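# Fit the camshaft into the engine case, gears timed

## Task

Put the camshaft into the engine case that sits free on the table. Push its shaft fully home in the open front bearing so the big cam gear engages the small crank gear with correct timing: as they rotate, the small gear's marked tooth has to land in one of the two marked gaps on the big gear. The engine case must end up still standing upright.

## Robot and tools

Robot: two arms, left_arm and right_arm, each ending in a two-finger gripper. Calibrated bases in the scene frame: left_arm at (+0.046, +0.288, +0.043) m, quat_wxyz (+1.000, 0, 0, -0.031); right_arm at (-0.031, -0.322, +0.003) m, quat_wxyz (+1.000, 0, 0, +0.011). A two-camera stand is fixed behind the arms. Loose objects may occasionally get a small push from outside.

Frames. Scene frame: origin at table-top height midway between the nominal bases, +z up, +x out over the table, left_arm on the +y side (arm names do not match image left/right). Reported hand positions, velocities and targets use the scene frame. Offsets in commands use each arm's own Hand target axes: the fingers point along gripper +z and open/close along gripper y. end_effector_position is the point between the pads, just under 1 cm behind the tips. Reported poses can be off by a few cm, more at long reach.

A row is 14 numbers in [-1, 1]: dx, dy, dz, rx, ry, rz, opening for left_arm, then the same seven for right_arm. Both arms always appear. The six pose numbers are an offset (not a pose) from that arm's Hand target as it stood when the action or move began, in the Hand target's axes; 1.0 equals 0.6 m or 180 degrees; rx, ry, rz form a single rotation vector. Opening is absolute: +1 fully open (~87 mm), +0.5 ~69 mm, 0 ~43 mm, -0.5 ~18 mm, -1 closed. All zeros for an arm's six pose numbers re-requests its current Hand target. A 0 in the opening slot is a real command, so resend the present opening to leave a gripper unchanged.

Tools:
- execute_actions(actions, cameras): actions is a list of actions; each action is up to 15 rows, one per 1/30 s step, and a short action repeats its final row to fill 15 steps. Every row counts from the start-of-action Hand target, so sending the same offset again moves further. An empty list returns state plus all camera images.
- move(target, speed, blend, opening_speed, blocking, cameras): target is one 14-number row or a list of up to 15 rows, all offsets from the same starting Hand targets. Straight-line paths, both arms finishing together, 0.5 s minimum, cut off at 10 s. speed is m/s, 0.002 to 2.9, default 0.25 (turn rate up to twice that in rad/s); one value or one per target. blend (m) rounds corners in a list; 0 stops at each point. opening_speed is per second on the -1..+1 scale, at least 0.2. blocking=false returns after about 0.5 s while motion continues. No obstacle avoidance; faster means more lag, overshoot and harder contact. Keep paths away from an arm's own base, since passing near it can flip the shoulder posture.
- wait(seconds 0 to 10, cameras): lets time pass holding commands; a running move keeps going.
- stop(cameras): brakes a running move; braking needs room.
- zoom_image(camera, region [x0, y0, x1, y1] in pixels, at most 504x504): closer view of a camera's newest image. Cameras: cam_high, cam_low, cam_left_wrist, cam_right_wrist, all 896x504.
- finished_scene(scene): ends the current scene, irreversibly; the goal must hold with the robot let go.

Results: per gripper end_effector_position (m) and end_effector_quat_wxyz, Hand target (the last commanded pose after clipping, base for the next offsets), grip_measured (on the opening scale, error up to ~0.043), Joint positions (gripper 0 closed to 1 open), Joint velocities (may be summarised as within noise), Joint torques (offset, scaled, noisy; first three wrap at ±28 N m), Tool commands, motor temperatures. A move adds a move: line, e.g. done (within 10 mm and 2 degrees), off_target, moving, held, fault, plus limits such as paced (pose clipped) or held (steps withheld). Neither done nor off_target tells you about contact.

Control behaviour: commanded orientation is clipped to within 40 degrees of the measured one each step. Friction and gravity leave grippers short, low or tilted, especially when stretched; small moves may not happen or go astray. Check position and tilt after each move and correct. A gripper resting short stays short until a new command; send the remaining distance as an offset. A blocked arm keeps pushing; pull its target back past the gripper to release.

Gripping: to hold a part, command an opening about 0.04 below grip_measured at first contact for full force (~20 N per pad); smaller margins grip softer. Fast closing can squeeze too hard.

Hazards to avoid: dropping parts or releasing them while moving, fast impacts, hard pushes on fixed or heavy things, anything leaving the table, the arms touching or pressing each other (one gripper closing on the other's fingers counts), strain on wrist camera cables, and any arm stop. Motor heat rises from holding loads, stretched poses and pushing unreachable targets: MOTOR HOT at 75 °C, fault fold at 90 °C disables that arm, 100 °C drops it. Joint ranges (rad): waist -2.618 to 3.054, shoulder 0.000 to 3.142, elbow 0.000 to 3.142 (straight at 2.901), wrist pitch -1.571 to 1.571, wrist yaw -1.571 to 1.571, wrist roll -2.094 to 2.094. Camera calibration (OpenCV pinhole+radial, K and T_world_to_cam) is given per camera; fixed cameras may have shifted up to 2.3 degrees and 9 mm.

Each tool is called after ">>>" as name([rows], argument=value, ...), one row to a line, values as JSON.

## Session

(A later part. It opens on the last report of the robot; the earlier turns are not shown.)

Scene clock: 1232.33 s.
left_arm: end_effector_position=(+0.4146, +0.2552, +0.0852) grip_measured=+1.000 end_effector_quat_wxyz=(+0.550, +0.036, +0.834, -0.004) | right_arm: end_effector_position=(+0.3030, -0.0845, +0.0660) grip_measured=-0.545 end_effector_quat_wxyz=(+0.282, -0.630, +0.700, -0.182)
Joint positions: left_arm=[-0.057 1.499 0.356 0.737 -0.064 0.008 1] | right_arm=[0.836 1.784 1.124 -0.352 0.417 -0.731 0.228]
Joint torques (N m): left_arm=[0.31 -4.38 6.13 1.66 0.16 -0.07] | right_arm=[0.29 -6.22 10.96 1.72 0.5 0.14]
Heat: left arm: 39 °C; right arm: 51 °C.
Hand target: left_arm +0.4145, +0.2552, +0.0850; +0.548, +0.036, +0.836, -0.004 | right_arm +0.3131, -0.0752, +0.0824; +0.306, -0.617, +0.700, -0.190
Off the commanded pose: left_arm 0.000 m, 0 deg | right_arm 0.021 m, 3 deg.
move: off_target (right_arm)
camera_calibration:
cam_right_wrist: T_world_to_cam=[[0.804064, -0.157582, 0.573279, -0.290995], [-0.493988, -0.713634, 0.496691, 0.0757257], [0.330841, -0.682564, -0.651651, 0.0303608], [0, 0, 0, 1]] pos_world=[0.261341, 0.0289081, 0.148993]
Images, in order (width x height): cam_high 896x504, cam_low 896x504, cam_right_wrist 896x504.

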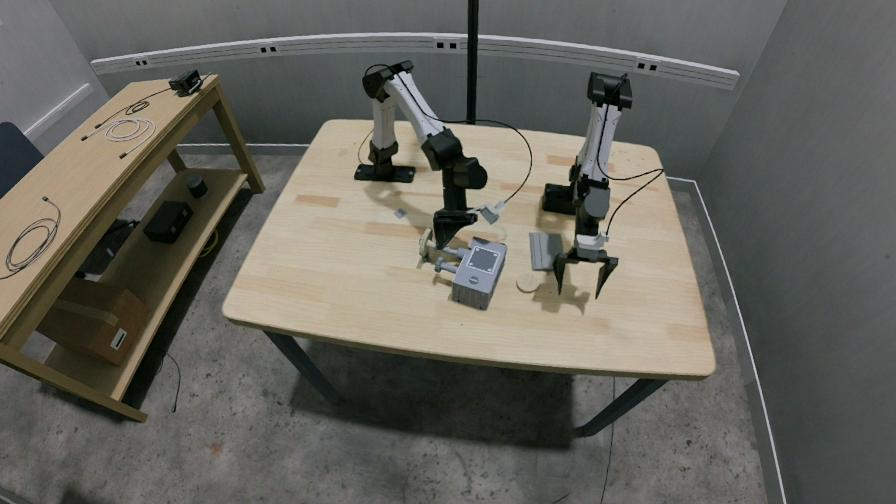

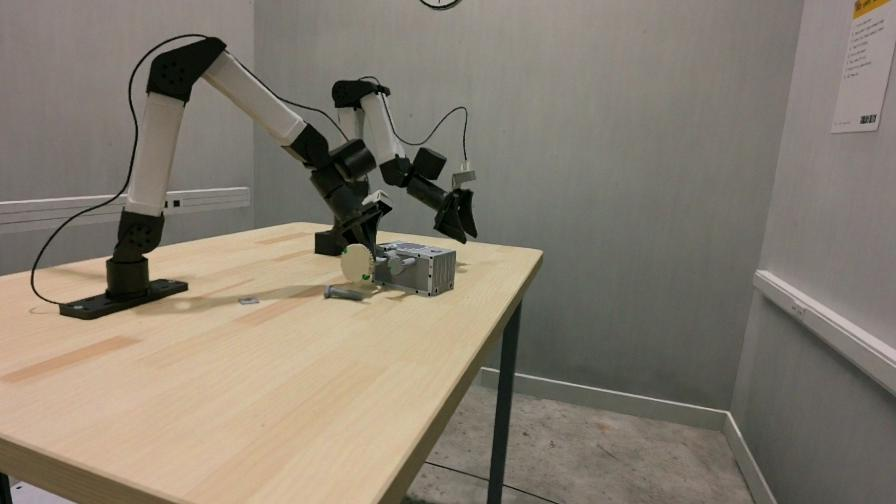

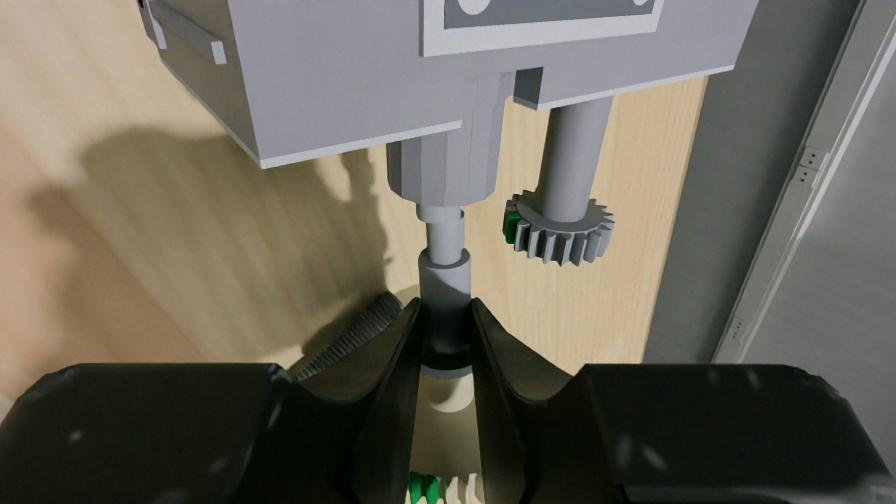

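>>> move(target=[0,0,0,0,0,0,1,-0.0323,0,0.0048,0,0,0,-0.68], speed=0.04, cameras=["cam_right_wrist","cam_low","cam_high"])

>>> zoom_image(camera="cam_low", region=[330, 235, 410, 290])

>>> zoom_image(camera="cam_high", region=[410, 225, 480, 275])

>>> zoom_image(camera="cam_right_wrist", region=[330, 120, 640, 430])

Scene clock: 1255.27 s.
left_arm: end_effector_position=(+0.4146, +0.2552, +0.0852) grip_measured=+1.000 end_effector_quat_wxyz=(+0.550, +0.036, +0.834, -0.004) | right_arm: end_effector_position=(+0.3065, -0.0652, +0.0677) grip_measured=-0.545 end_effector_quat_wxyz=(+0.282, -0.630, +0.700, -0.182)
Joint positions: left_arm=[-0.057 1.499 0.356 0.737 -0.064 0.008 1] | right_arm=[0.863 1.843 1.208 -0.387 0.433 -0.705 0.228]
Joint torques (N m): left_arm=[0.21 -4.42 6.19 1.66 0.15 -0.09] | right_arm=[0.28 -6.65 10.99 1.68 0.52 0.15]
Heat: left arm: 39 °C; right arm: 49 °C.
Hand target: left_arm +0.4145, +0.2552, +0.0850; +0.548, +0.036, +0.836, -0.004 | right_arm +0.3160, -0.0559, +0.0841; +0.306, -0.617, +0.700, -0.190
Off the commanded pose: left_arm 0.000 m, 0 deg | right_arm 0.021 m, 3 deg.
move: off_target (right_arm)
camera_calibration:
cam_right_wrist: T_world_to_cam=[[0.803478, -0.157427, 0.574142, -0.291667], [-0.494598, -0.71329, 0.496579, 0.0905943], [0.331354, -0.68296, -0.650976, 0.0432015], [0, 0, 0, 1]] pos_world=[0.26484, 0.0482085, 0.150594]
Images, in order (width x height): cam_high 896x504, cam_low 896x504, cam_right_wrist 896x504.

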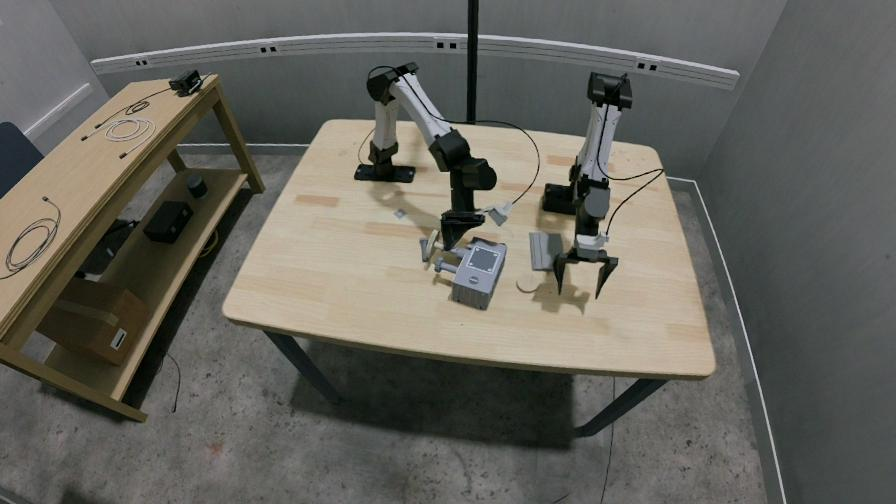

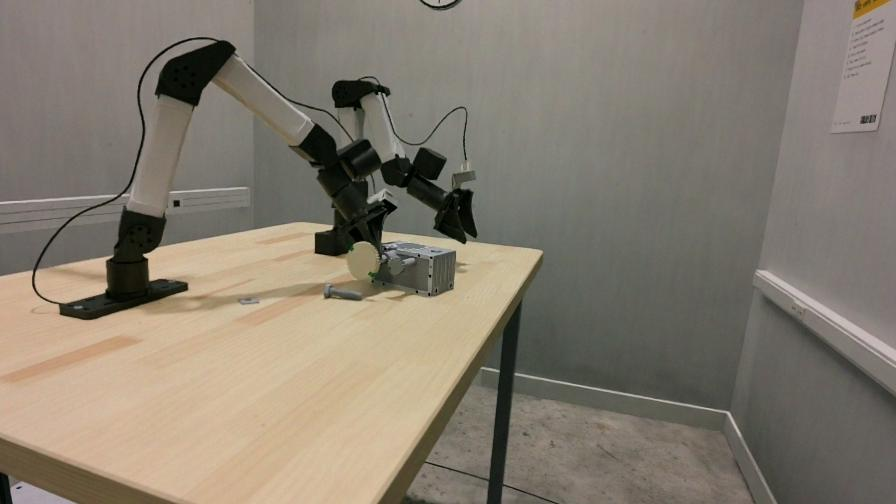

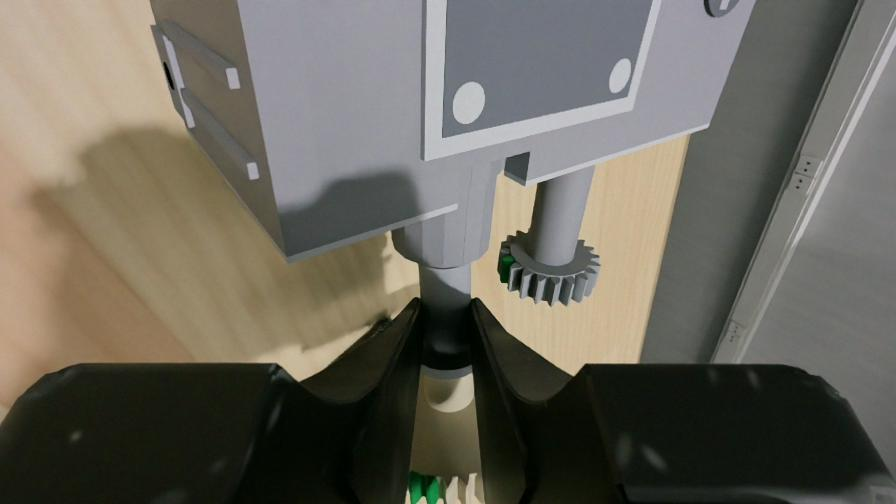

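Scaled by 6.300 from the camera's 896x504 image, which has a finer 1280x720 frame.

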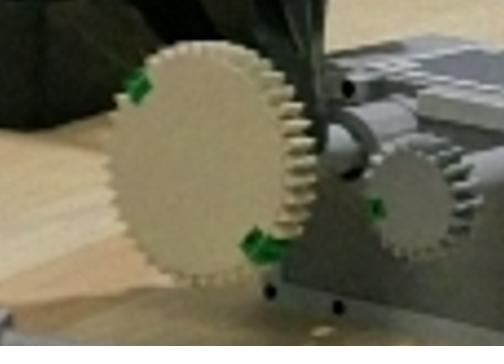

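Scaled by 7.200 from the camera's 896x504 image, which has a finer 1280x720 frame.

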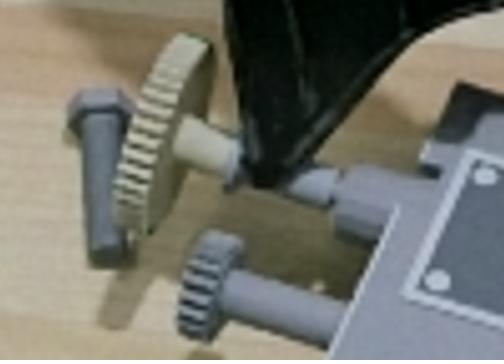

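Scaled by 1.626 from the camera's 896x504 image, which has a finer 1280x720 frame.

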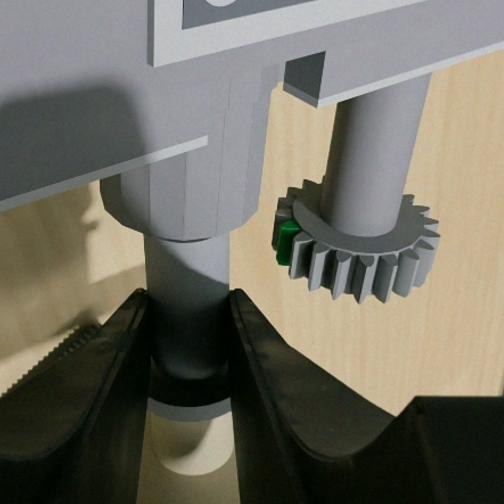

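>>> move(target=[0,0,0,0,0,0,1,-0.0195,0,0.0014,0,0,0,-0.68], speed=0.03, cameras=["cam_right_wrist","cam_low","cam_high"])

>>> zoom_image(camera="cam_high", region=[410, 225, 480, 275])

>>> zoom_image(camera="cam_right_wrist", region=[330, 150, 640, 460])

Scene clock: 1270.00 s.
left_arm: end_effector_position=(+0.4146, +0.2552, +0.0852) grip_measured=+1.000 end_effector_quat_wxyz=(+0.550, +0.036, +0.834, -0.004) | right_arm: end_effector_position=(+0.3069, -0.0604, +0.0678) grip_measured=-0.545 end_effector_quat_wxyz=(+0.272, -0.630, +0.702, -0.189)
Joint positions: left_arm=[-0.057 1.499 0.356 0.737 -0.064 0.008 1] | right_arm=[0.876 1.875 1.256 -0.43 0.452 -0.689 0.228]
Joint torques (N m): left_arm=[0.09 -4.55 6.02 1.6 0.11 -0.09] | right_arm=[0.69 -6.9 11.3 1.82 0.42 0.14]
Heat: left arm: 39 °C; right arm: 49 °C.
Hand target: left_arm +0.4145, +0.2552, +0.0850; +0.548, +0.036, +0.836, -0.004 | right_arm +0.3171, -0.0442, +0.0858; +0.307, -0.617, +0.700, -0.190
Off the commanded pose: left_arm 0.000 m, 0 deg | right_arm 0.026 m, 4 deg.
move: off_target (right_arm)
camera_calibration:
cam_right_wrist: T_world_to_cam=[[0.805294, -0.153455, 0.572672, -0.291537], [-0.498866, -0.69733, 0.514649, 0.0952456], [0.320366, -0.70013, -0.638109, 0.0479161], [0, 0, 0, 1]] pos_world=[0.266937, 0.0552275, 0.148513]
Images, in order (width x height): cam_high 896x504, cam_low 896x504, cam_right_wrist 896x504.

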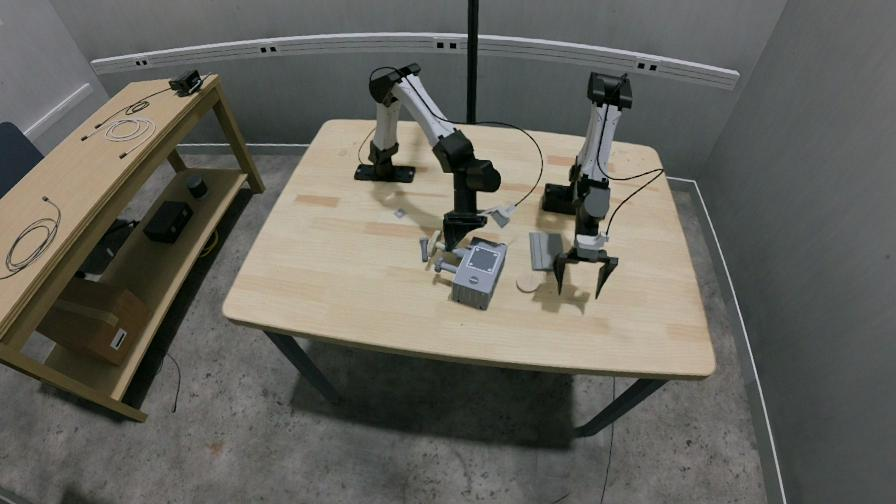

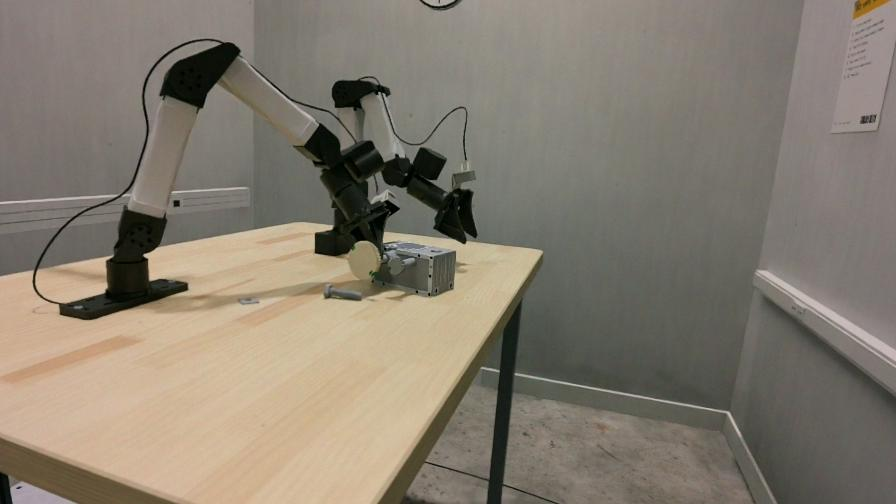

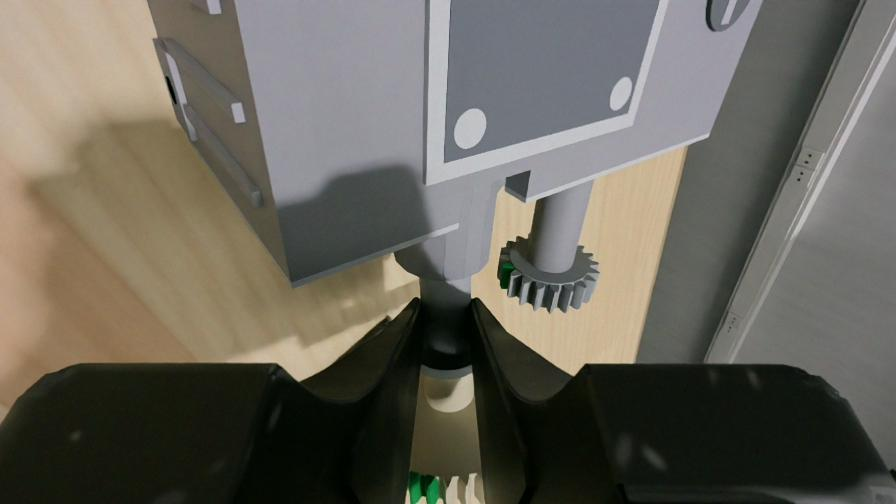

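Scaled by 7.200 from the camera's 896x504 image, which has a finer 1280x720 frame.

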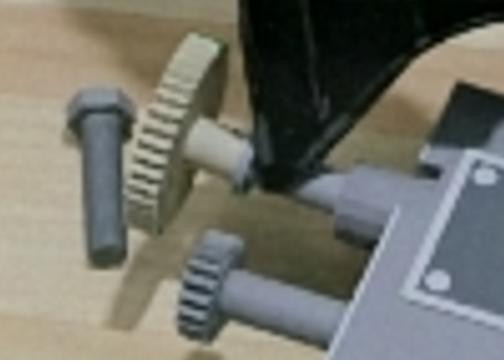

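Scaled by 1.626 from the camera's 896x504 image, which has a finer 1280x720 frame.

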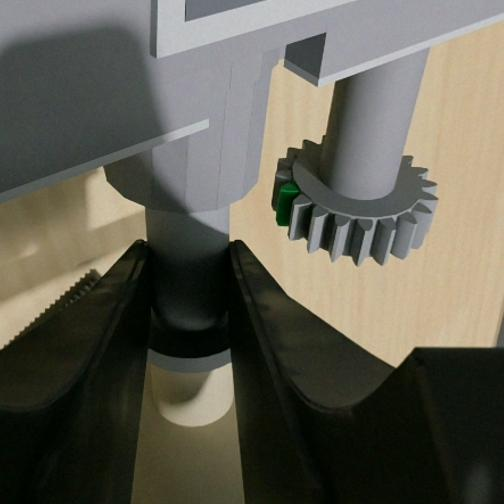

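>>> move([
  [0,0,0,0,0,0,1,0.0162,0,-0.0012,0,0,0,-0.68],
  [0,0,0,0,0,0,1,0.0150,0.0012,-0.005,0,0,0,-0.68],
  [0,0,0,0,0,0,1,-0.002,0.0012,-0.004,0,0,0,-0.68],
], speed=0.03, cameras=["cam_right_wrist","cam_low","cam_high"])

>>> zoom_image(camera="cam_high", region=[410, 225, 480, 275])

>>> zoom_image(camera="cam_right_wrist", region=[330, 150, 640, 460])

>>> zoom_image(camera="cam_low", region=[330, 235, 410, 290])

Scene clock: 1297.13 s.
left_arm: end_effector_position=(+0.4146, +0.2552, +0.0852) grip_measured=+1.000 end_effector_quat_wxyz=(+0.550, +0.036, +0.834, -0.004) | right_arm: end_effector_position=(+0.3061, -0.0602, +0.0682) grip_measured=-0.545 end_effector_quat_wxyz=(+0.273, -0.629, +0.702, -0.192)
Joint positions: left_arm=[-0.057 1.499 0.356 0.737 -0.064 0.008 1] | right_arm=[0.88 1.875 1.256 -0.432 0.46 -0.684 0.228]
Joint torques (N m): left_arm=[0.27 -4.49 6.17 1.67 0.12 -0.11] | right_arm=[0.83 -7.15 11.59 1.73 0.38 0.14]
Heat: left arm: 39 °C; right arm: 52 °C.
Hand target: left_arm +0.4145, +0.2552, +0.0850; +0.548, +0.036, +0.836, -0.004 | right_arm +0.3150, -0.0432, +0.0873; +0.307, -0.617, +0.700, -0.190
Off the commanded pose: left_arm 0.000 m, 0 deg | right_arm 0.027 m, 4 deg.
move: off_target (right_arm)
camera_calibration:
cam_right_wrist: T_world_to_cam=[[0.80234, -0.155308, 0.576307, -0.290542], [-0.503693, -0.694211, 0.514165, 0.0964249], [0.320225, -0.702816, -0.635221, 0.0482538], [0, 0, 0, 1]] pos_world=[0.26623, 0.0557294, 0.148515]
Images, in order (width x height): cam_high 896x504, cam_low 896x504, cam_right_wrist 896x504.

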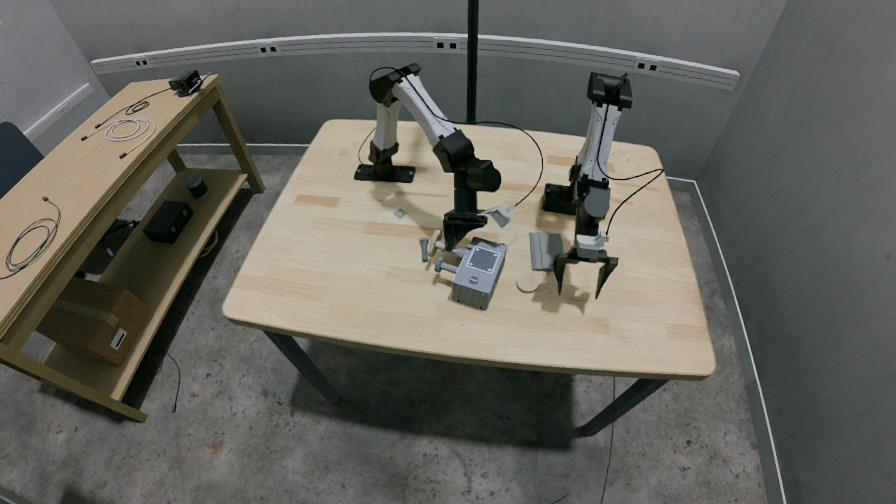

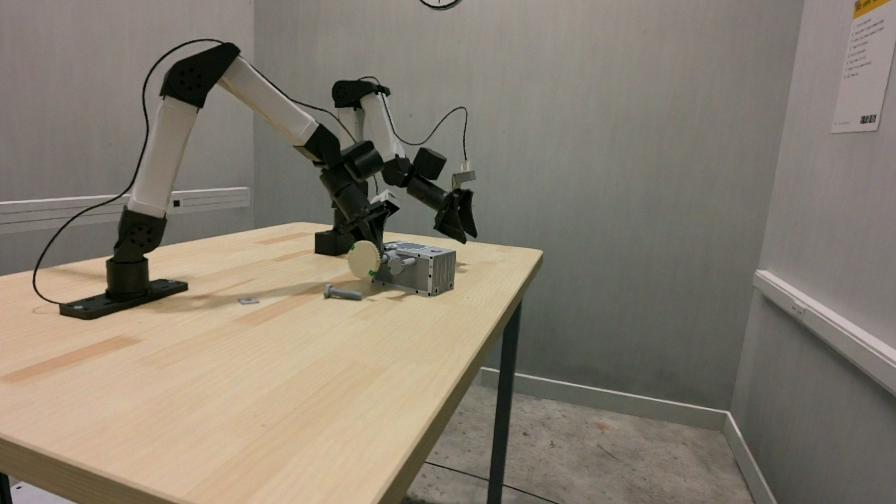

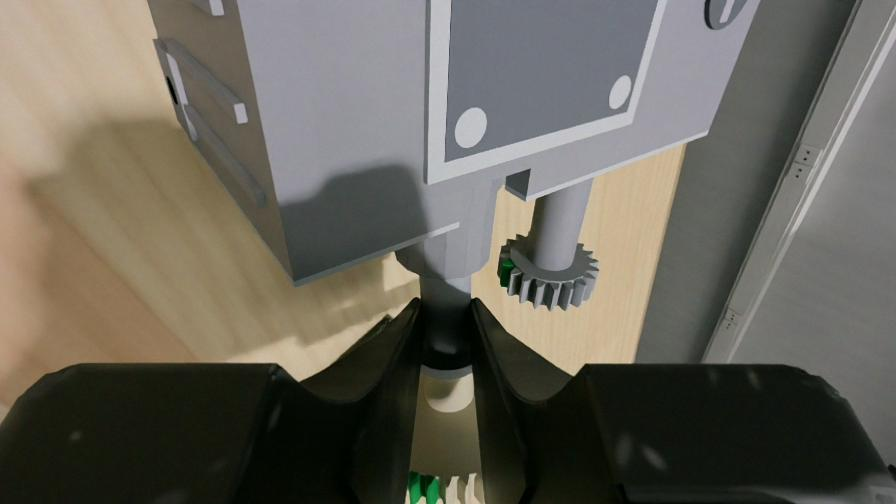

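Scaled by 7.200 from the camera's 896x504 image, which has a finer 1280x720 frame.

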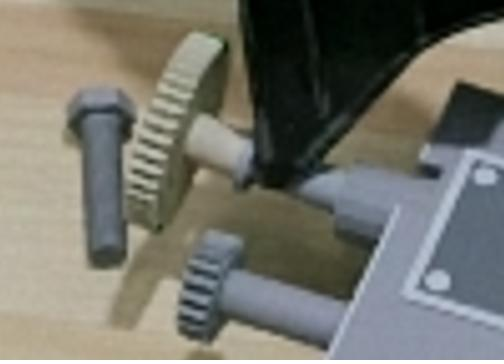

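Scaled by 1.626 from the camera's 896x504 image, which has a finer 1280x720 frame.

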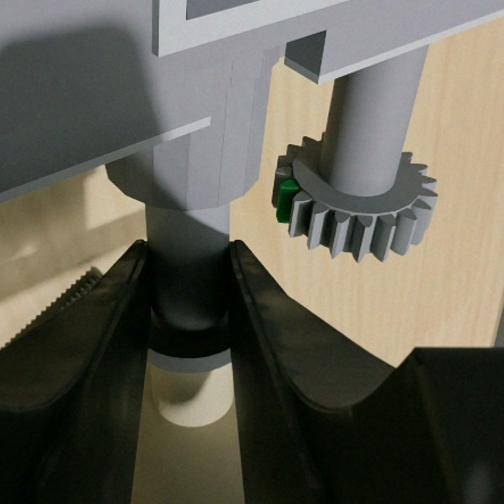

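Scaled by 6.300 from the camera's 896x504 image, which has a finer 1280x720 frame.

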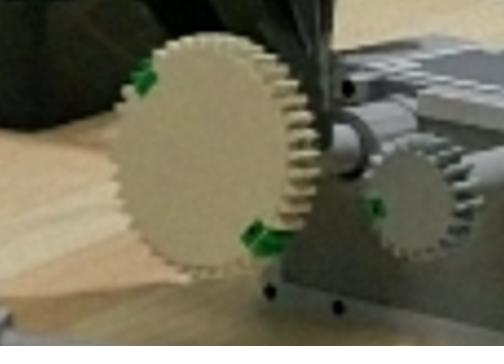

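>>> zoom_image(camera="cam_low", region=[372, 245, 402, 275])

>>> zoom_image(camera="cam_high", region=[440, 238, 475, 268])

>>> zoom_image(camera="cam_right_wrist", region=[380, 210, 510, 340])

Scaled by 16.800 from the camera's 896x504 image, which has a finer 1280x720 frame.

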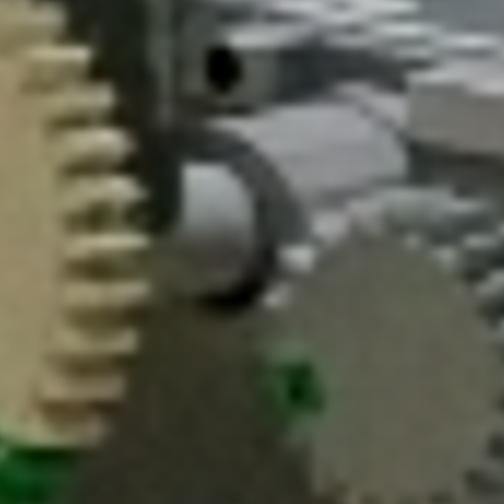

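Scaled by 14.400 from the camera's 896x504 image, which has a finer 1280x720 frame.

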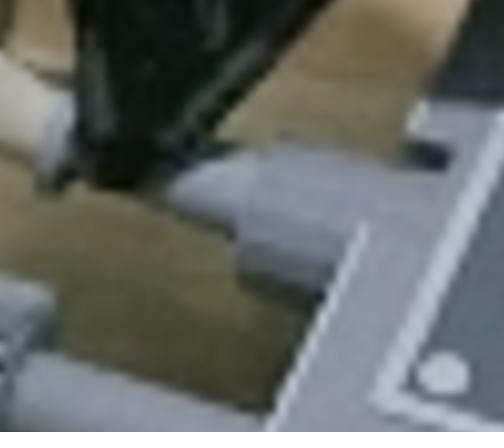

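Scaled by 3.877 from the camera's 896x504 image, which has a finer 1280x720 frame.

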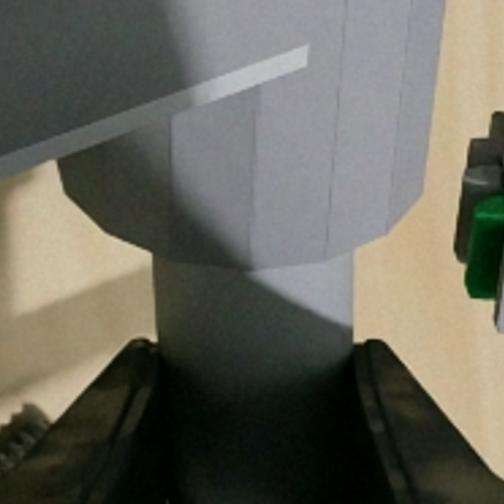

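>>> move([
  [0,0,0,0,0,0,1,0.033,0.0018,0.002,0,0,0,-0.68],
  [0,0,0,0,0,0,1,0.004,0.0018,0.002,0,0,0,-0.68],
], speed=0.03, cameras=["cam_right_wrist","cam_low"])

>>> zoom_image(camera="cam_right_wrist", region=[380, 210, 510, 340])

>>> zoom_image(camera="cam_low", region=[372, 245, 402, 275])

Scene clock: 1332.93 s.
left_arm: end_effector_position=(+0.4146, +0.2552, +0.0852) grip_measured=+1.000 end_effector_quat_wxyz=(+0.550, +0.036, +0.834, -0.004) | right_arm: end_effector_position=(+0.3061, -0.0602, +0.0684) grip_measured=-0.545 end_effector_quat_wxyz=(+0.276, -0.629, +0.701, -0.191)
Joint positions: left_arm=[-0.057 1.499 0.356 0.737 -0.064 0.008 1] | right_arm=[0.88 1.87 1.246 -0.419 0.46 -0.687 0.228]
Joint torques (N m): left_arm=[0.1 -4.52 6.26 1.62 0.14 -0.11] | right_arm=[0.55 -6.91 11.26 1.74 0.36 0.12]
Heat: left arm: 39 °C; right arm: 53 °C.
Hand target: left_arm +0.4145, +0.2552, +0.0850; +0.548, +0.036, +0.836, -0.004 | right_arm +0.3149, -0.0453, +0.0853; +0.307, -0.617, +0.700, -0.189
Off the commanded pose: left_arm 0.000 m, 0 deg | right_arm 0.024 m, 4 deg.
move: off_target (right_arm)
camera_calibration:
cam_right_wrist: T_world_to_cam=[[0.799767, -0.155656, 0.57978, -0.290004], [-0.504449, -0.69782, 0.508506, 0.0967794], [0.32543, -0.699155, -0.636614, 0.0471019], [0, 0, 0, 1]] pos_world=[0.265427, 0.0553255, 0.148911]
Images, in order (width x height): cam_low 896x504, cam_right_wrist 896x504.

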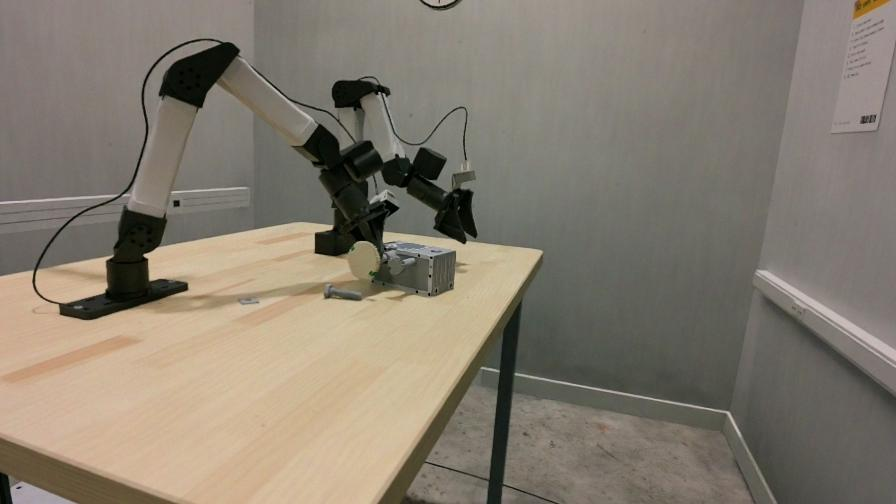

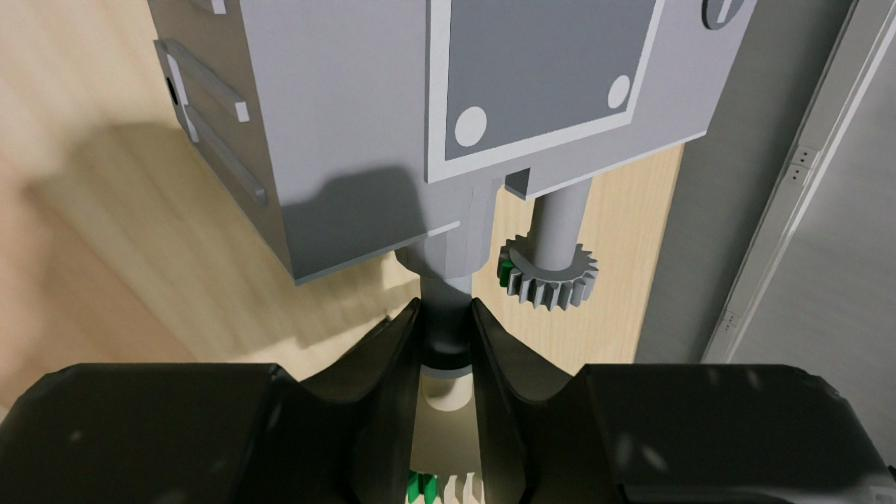

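Scaled by 3.877 from the camera's 896x504 image, which has a finer 1280x720 frame.

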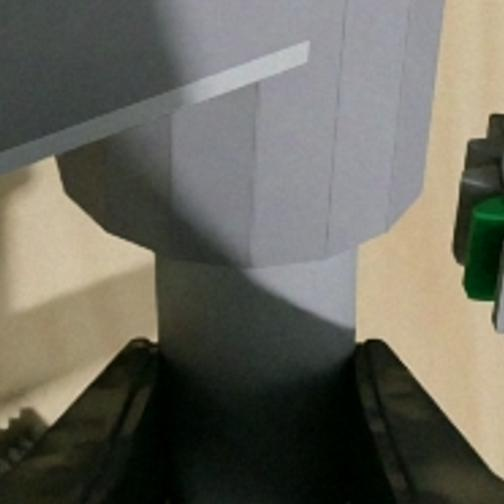

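Scaled by 16.800 from the camera's 896x504 image, which has a finer 1280x720 frame.

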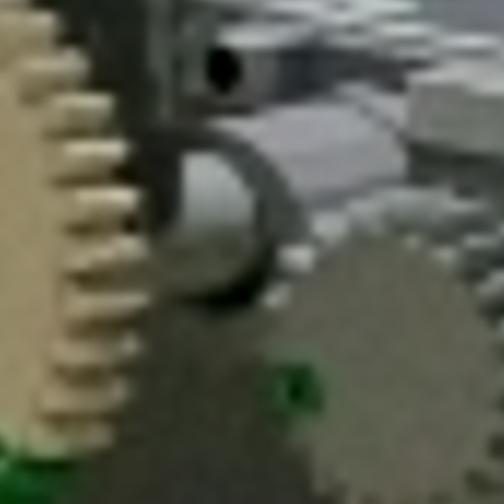

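>>> move(target=[0,0,0,0,0,0,1,0.03,0.0,0.0,0,0,0,-0.68], speed=0.03, cameras=["cam_right_wrist","cam_low"])

>>> zoom_image(camera="cam_right_wrist", region=[380, 180, 510, 310])

>>> zoom_image(camera="cam_low", region=[372, 245, 402, 275])

Scene clock: 1350.00 s.
left_arm: end_effector_position=(+0.4146, +0.2552, +0.0852) grip_measured=+1.000 end_effector_quat_wxyz=(+0.550, +0.036, +0.834, -0.004) | right_arm: end_effector_position=(+0.3069, -0.0678, +0.0640) grip_measured=-0.545 end_effector_quat_wxyz=(+0.275, -0.627, +0.703, -0.194)
Joint positions: left_arm=[-0.057 1.499 0.356 0.737 -0.064 0.008 1] | right_arm=[0.868 1.861 1.215 -0.395 0.46 -0.694 0.228]
Joint torques (N m): left_arm=[0.09 -4.63 6.27 1.65 0.14 -0.11] | right_arm=[-0.7 -9.72 6.86 1.95 0.2 -0.08]
Heat: left arm: 39 °C; right arm: 51 °C.
Hand target: left_arm +0.4145, +0.2552, +0.0850; +0.548, +0.036, +0.836, -0.004 | right_arm +0.3140, -0.0630, +0.0816; +0.306, -0.617, +0.700, -0.190
Off the commanded pose: left_arm 0.000 m, 0 deg | right_arm 0.020 m, 4 deg.
move: off_target (right_arm)
camera_calibration:
cam_right_wrist: T_world_to_cam=[[0.797932, -0.1591, 0.581371, -0.289158], [-0.509951, -0.6924, 0.510424, 0.0960707], [0.321333, -0.703754, -0.633621, 0.039523], [0, 0, 0, 1]] pos_world=[0.26702, 0.0483287, 0.144114]
Images, in order (width x height): cam_low 896x504, cam_right_wrist 896x504.

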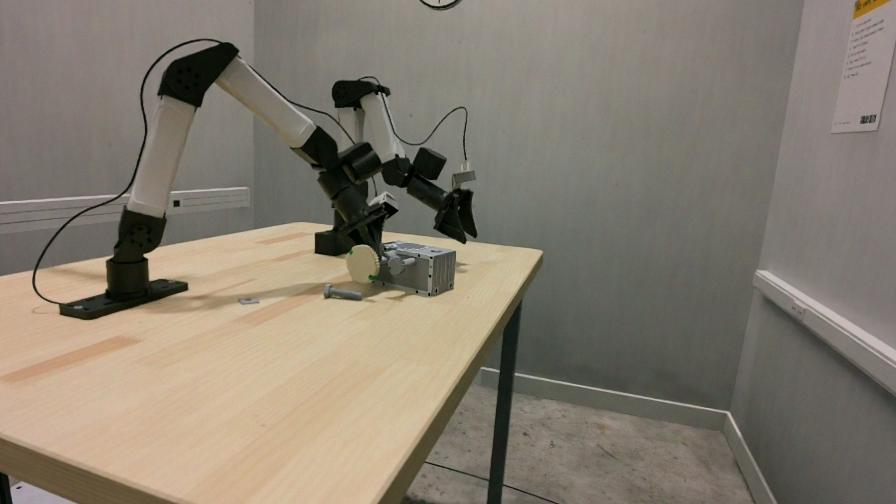

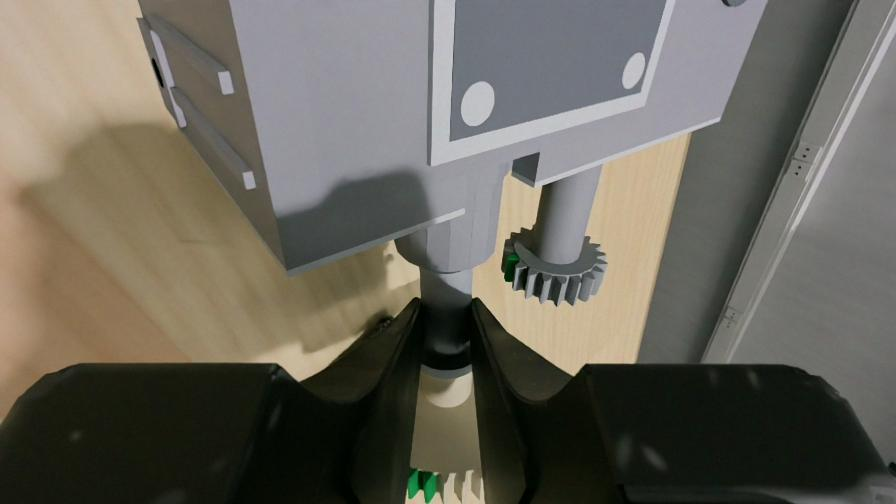

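Scaled by 3.877 from the camera's 896x504 image, which has a finer 1280x720 frame.

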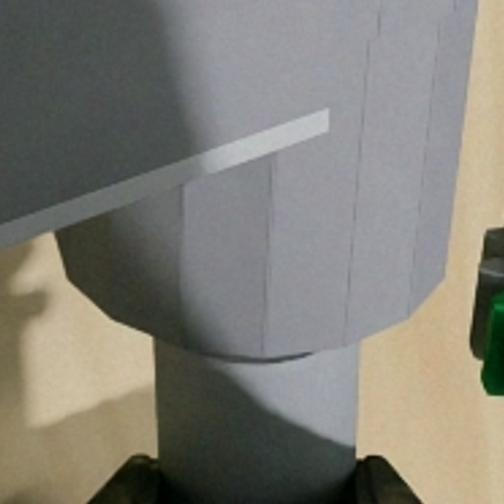

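Scaled by 16.800 from the camera's 896x504 image, which has a finer 1280x720 frame.

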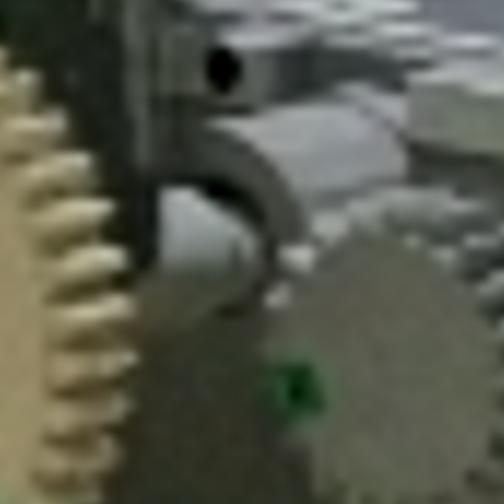

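>>> move(target=[0,0,0,0,0,0,1,-0.029,0.0007,0.0083,0,0,0,-0.68], speed=0.03, cameras=["cam_right_wrist","cam_low"])

>>> zoom_image(camera="cam_right_wrist", region=[380, 180, 510, 310])

>>> zoom_image(camera="cam_low", region=[372, 245, 402, 275])

Scene clock: 1363.00 s.
left_arm: end_effector_position=(+0.4146, +0.2552, +0.0852) grip_measured=+1.000 end_effector_quat_wxyz=(+0.550, +0.036, +0.834, -0.004) | right_arm: end_effector_position=(+0.3086, -0.0601, +0.0646) grip_measured=-0.545 end_effector_quat_wxyz=(+0.276, -0.629, +0.701, -0.193)
Joint positions: left_arm=[-0.057 1.499 0.356 0.737 -0.064 0.008 1] | right_arm=[0.876 1.881 1.245 -0.404 0.46 -0.692 0.228]
Joint torques (N m): left_arm=[0.28 -4.46 6.24 1.64 0.16 -0.09] | right_arm=[0.38 -6.97 11.18 1.74 0.32 0.11]
Motor temperatures (°C): left_arm=[22 32 33 39 22 22 22] | right_arm=[23 36 50 40 23 25 26]
Heat: left arm: 39 °C; right arm: 50 °C.
Hand target: left_arm +0.4145, +0.2552, +0.0850; +0.548, +0.036, +0.836, -0.004 | right_arm +0.3179, -0.0453, +0.0811; +0.306, -0.617, +0.700, -0.190
Off the commanded pose: left_arm 0.000 m, 0 deg | right_arm 0.024 m, 4 deg.
move: off_target (right_arm)
camera_calibration:
cam_right_wrist: T_world_to_cam=[[0.798806, -0.155013, 0.581275, -0.289705], [-0.505493, -0.696822, 0.508838, 0.100339], [0.326168, -0.700293, -0.634983, 0.0435767], [0, 0, 0, 1]] pos_world=[0.267925, 0.0555269, 0.145012]
Images, in order (width x height): cam_low 896x504, cam_right_wrist 896x504.

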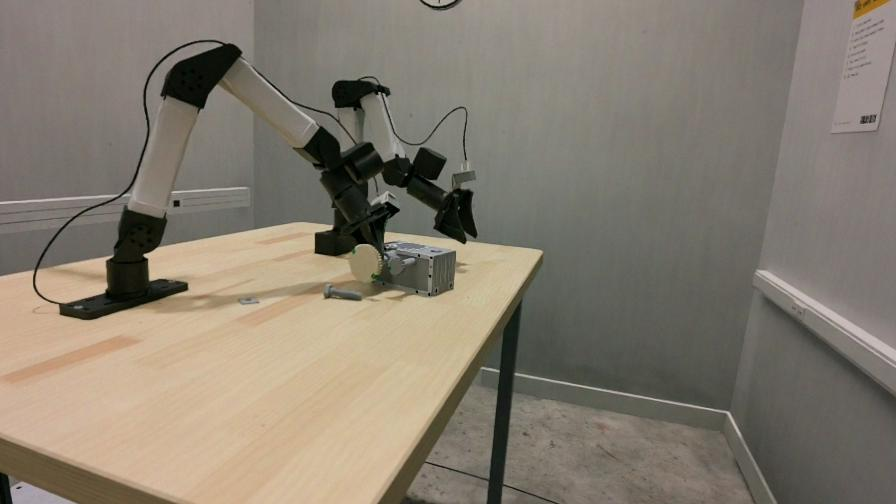

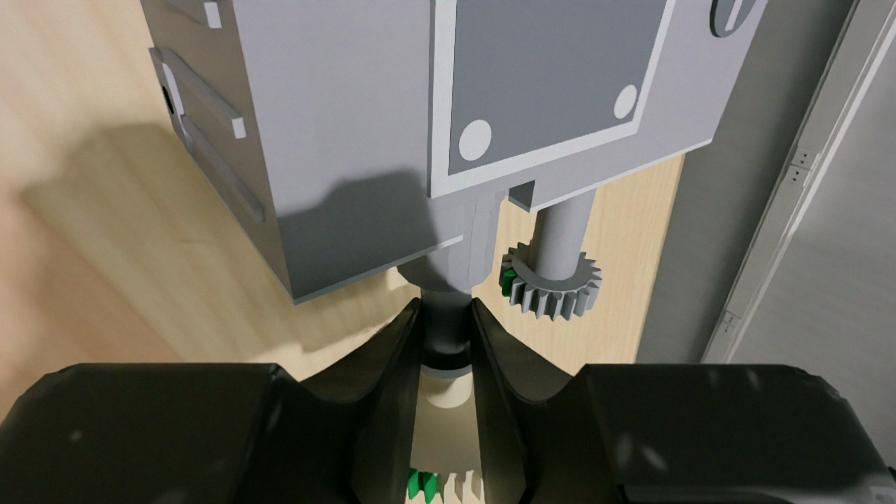

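Scaled by 3.877 from the camera's 896x504 image, which has a finer 1280x720 frame.

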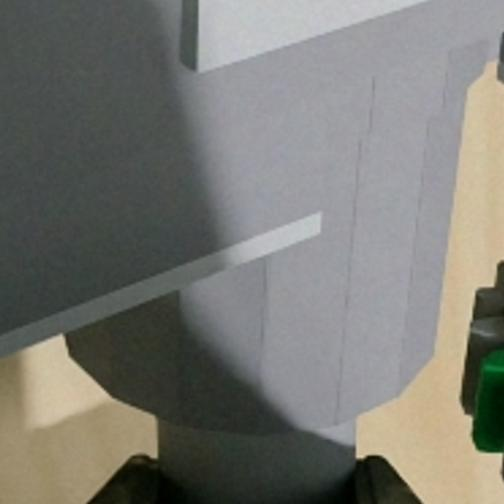

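Scaled by 16.800 from the camera's 896x504 image, which has a finer 1280x720 frame.

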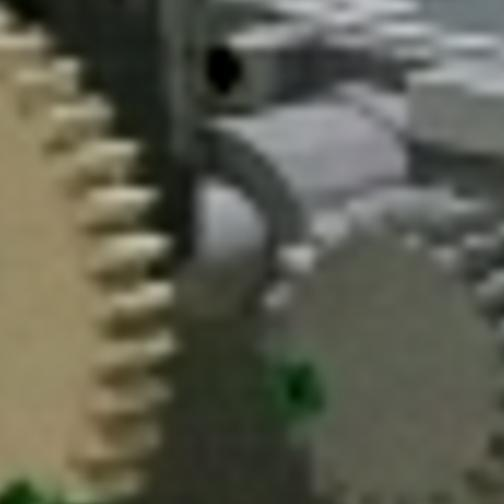

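>>> move(target=[0,0,0,0,0,0,1,-0.02,0.0,0.0014,0,0,0,-0.68], speed=0.03, cameras=["cam_right_wrist","cam_low","cam_high"])

>>> zoom_image(camera="cam_right_wrist", region=[360, 200, 540, 380])

>>> zoom_image(camera="cam_low", region=[342, 235, 402, 285])

>>> zoom_image(camera="cam_high", region=[410, 225, 480, 275])

Scene clock: 1372.93 s.
left_arm: end_effector_position=(+0.4146, +0.2552, +0.0852) grip_measured=+1.000 end_effector_quat_wxyz=(+0.550, +0.036, +0.834, -0.004) | right_arm: end_effector_position=(+0.3079, -0.0581, +0.0650) grip_measured=-0.545 end_effector_quat_wxyz=(+0.262, -0.627, +0.706, -0.199)
Joint positions: left_arm=[-0.057 1.499 0.356 0.737 -0.064 0.008 1] | right_arm=[0.884 1.91 1.294 -0.462 0.475 -0.67 0.228]
Joint torques (N m): left_arm=[0.14 -4.56 6.08 1.68 0.16 -0.11] | right_arm=[1.13 -6.98 11.59 2 0.27 0.06]
Heat: left arm: 39 °C; right arm: 52 °C.
Hand target: left_arm +0.4145, +0.2552, +0.0850; +0.548, +0.036, +0.836, -0.004 | right_arm +0.3191, -0.0335, +0.0829; +0.306, -0.617, +0.700, -0.190
Off the commanded pose: left_arm 0.000 m, 0 deg | right_arm 0.032 m, 5 deg.
move: off_target (right_arm)
camera_calibration:
cam_right_wrist: T_world_to_cam=[[0.804054, -0.154897, 0.574024, -0.290158], [-0.510004, -0.675937, 0.531982, 0.102364], [0.305601, -0.720497, -0.622488, 0.0496895], [0, 0, 0, 1]] pos_world=[0.270323, 0.0600483, 0.143032]
Images, in order (width x height): cam_high 896x504, cam_low 896x504, cam_right_wrist 896x504.

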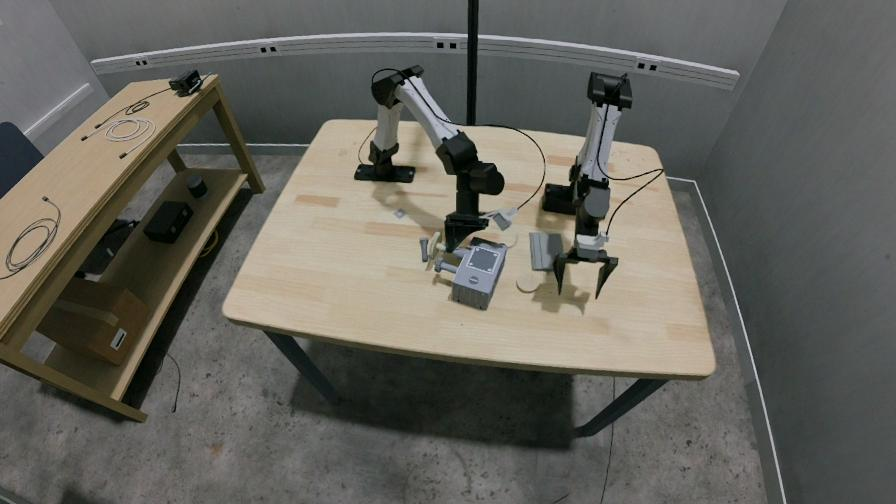

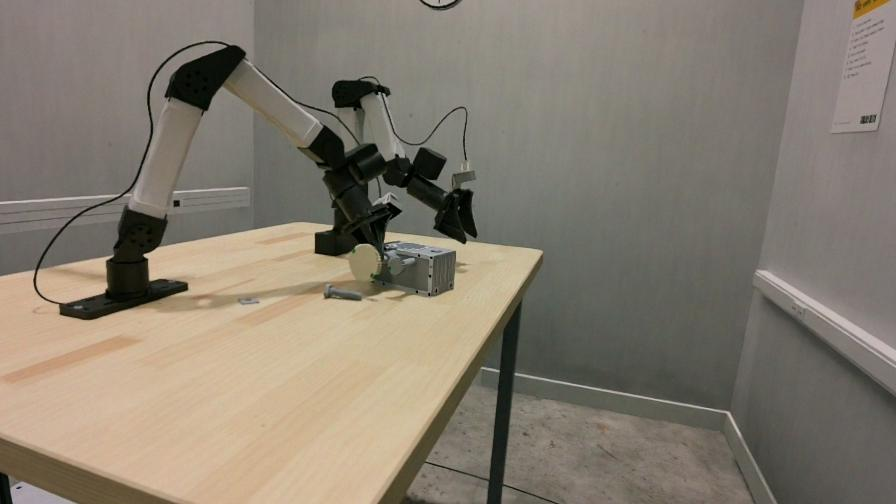

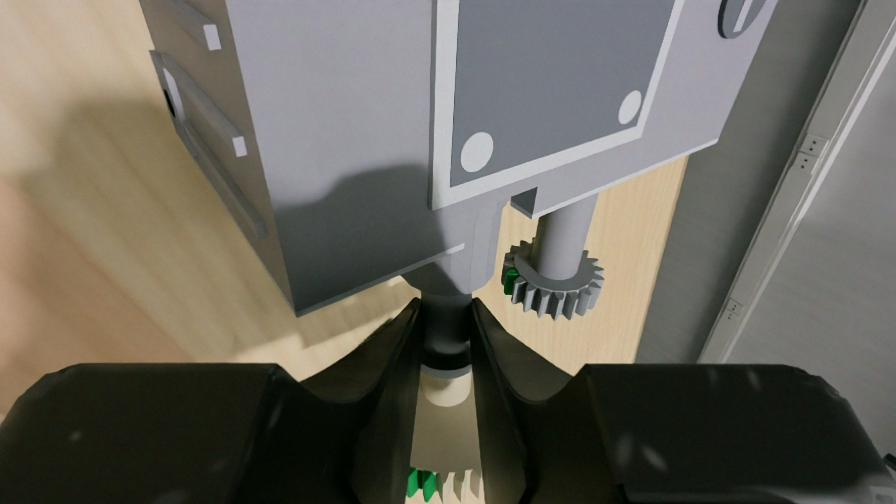

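Scaled by 2.800 from the camera's 896x504 image, which has a finer 1280x720 frame.

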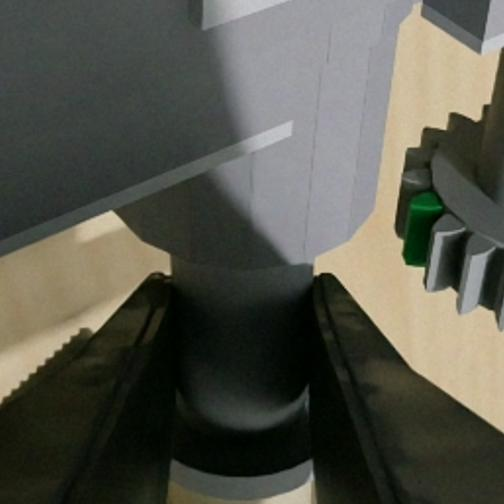

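Scaled by 8.400 from the camera's 896x504 image, which has a finer 1280x720 frame.

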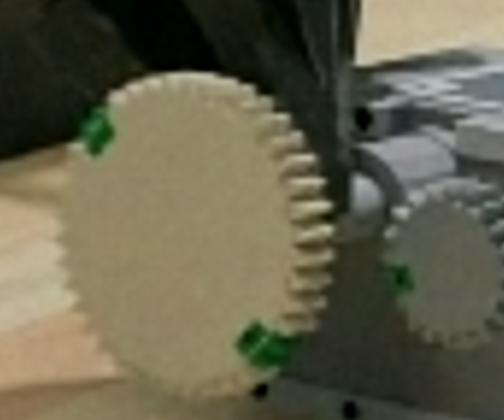

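Scaled by 7.200 from the camera's 896x504 image, which has a finer 1280x720 frame.

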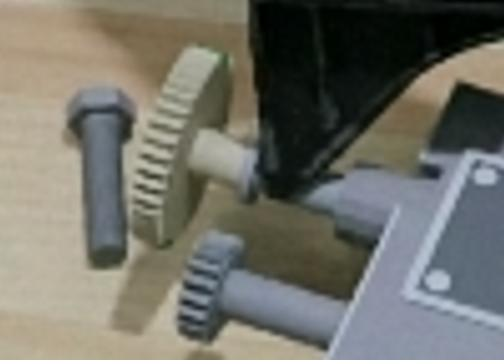

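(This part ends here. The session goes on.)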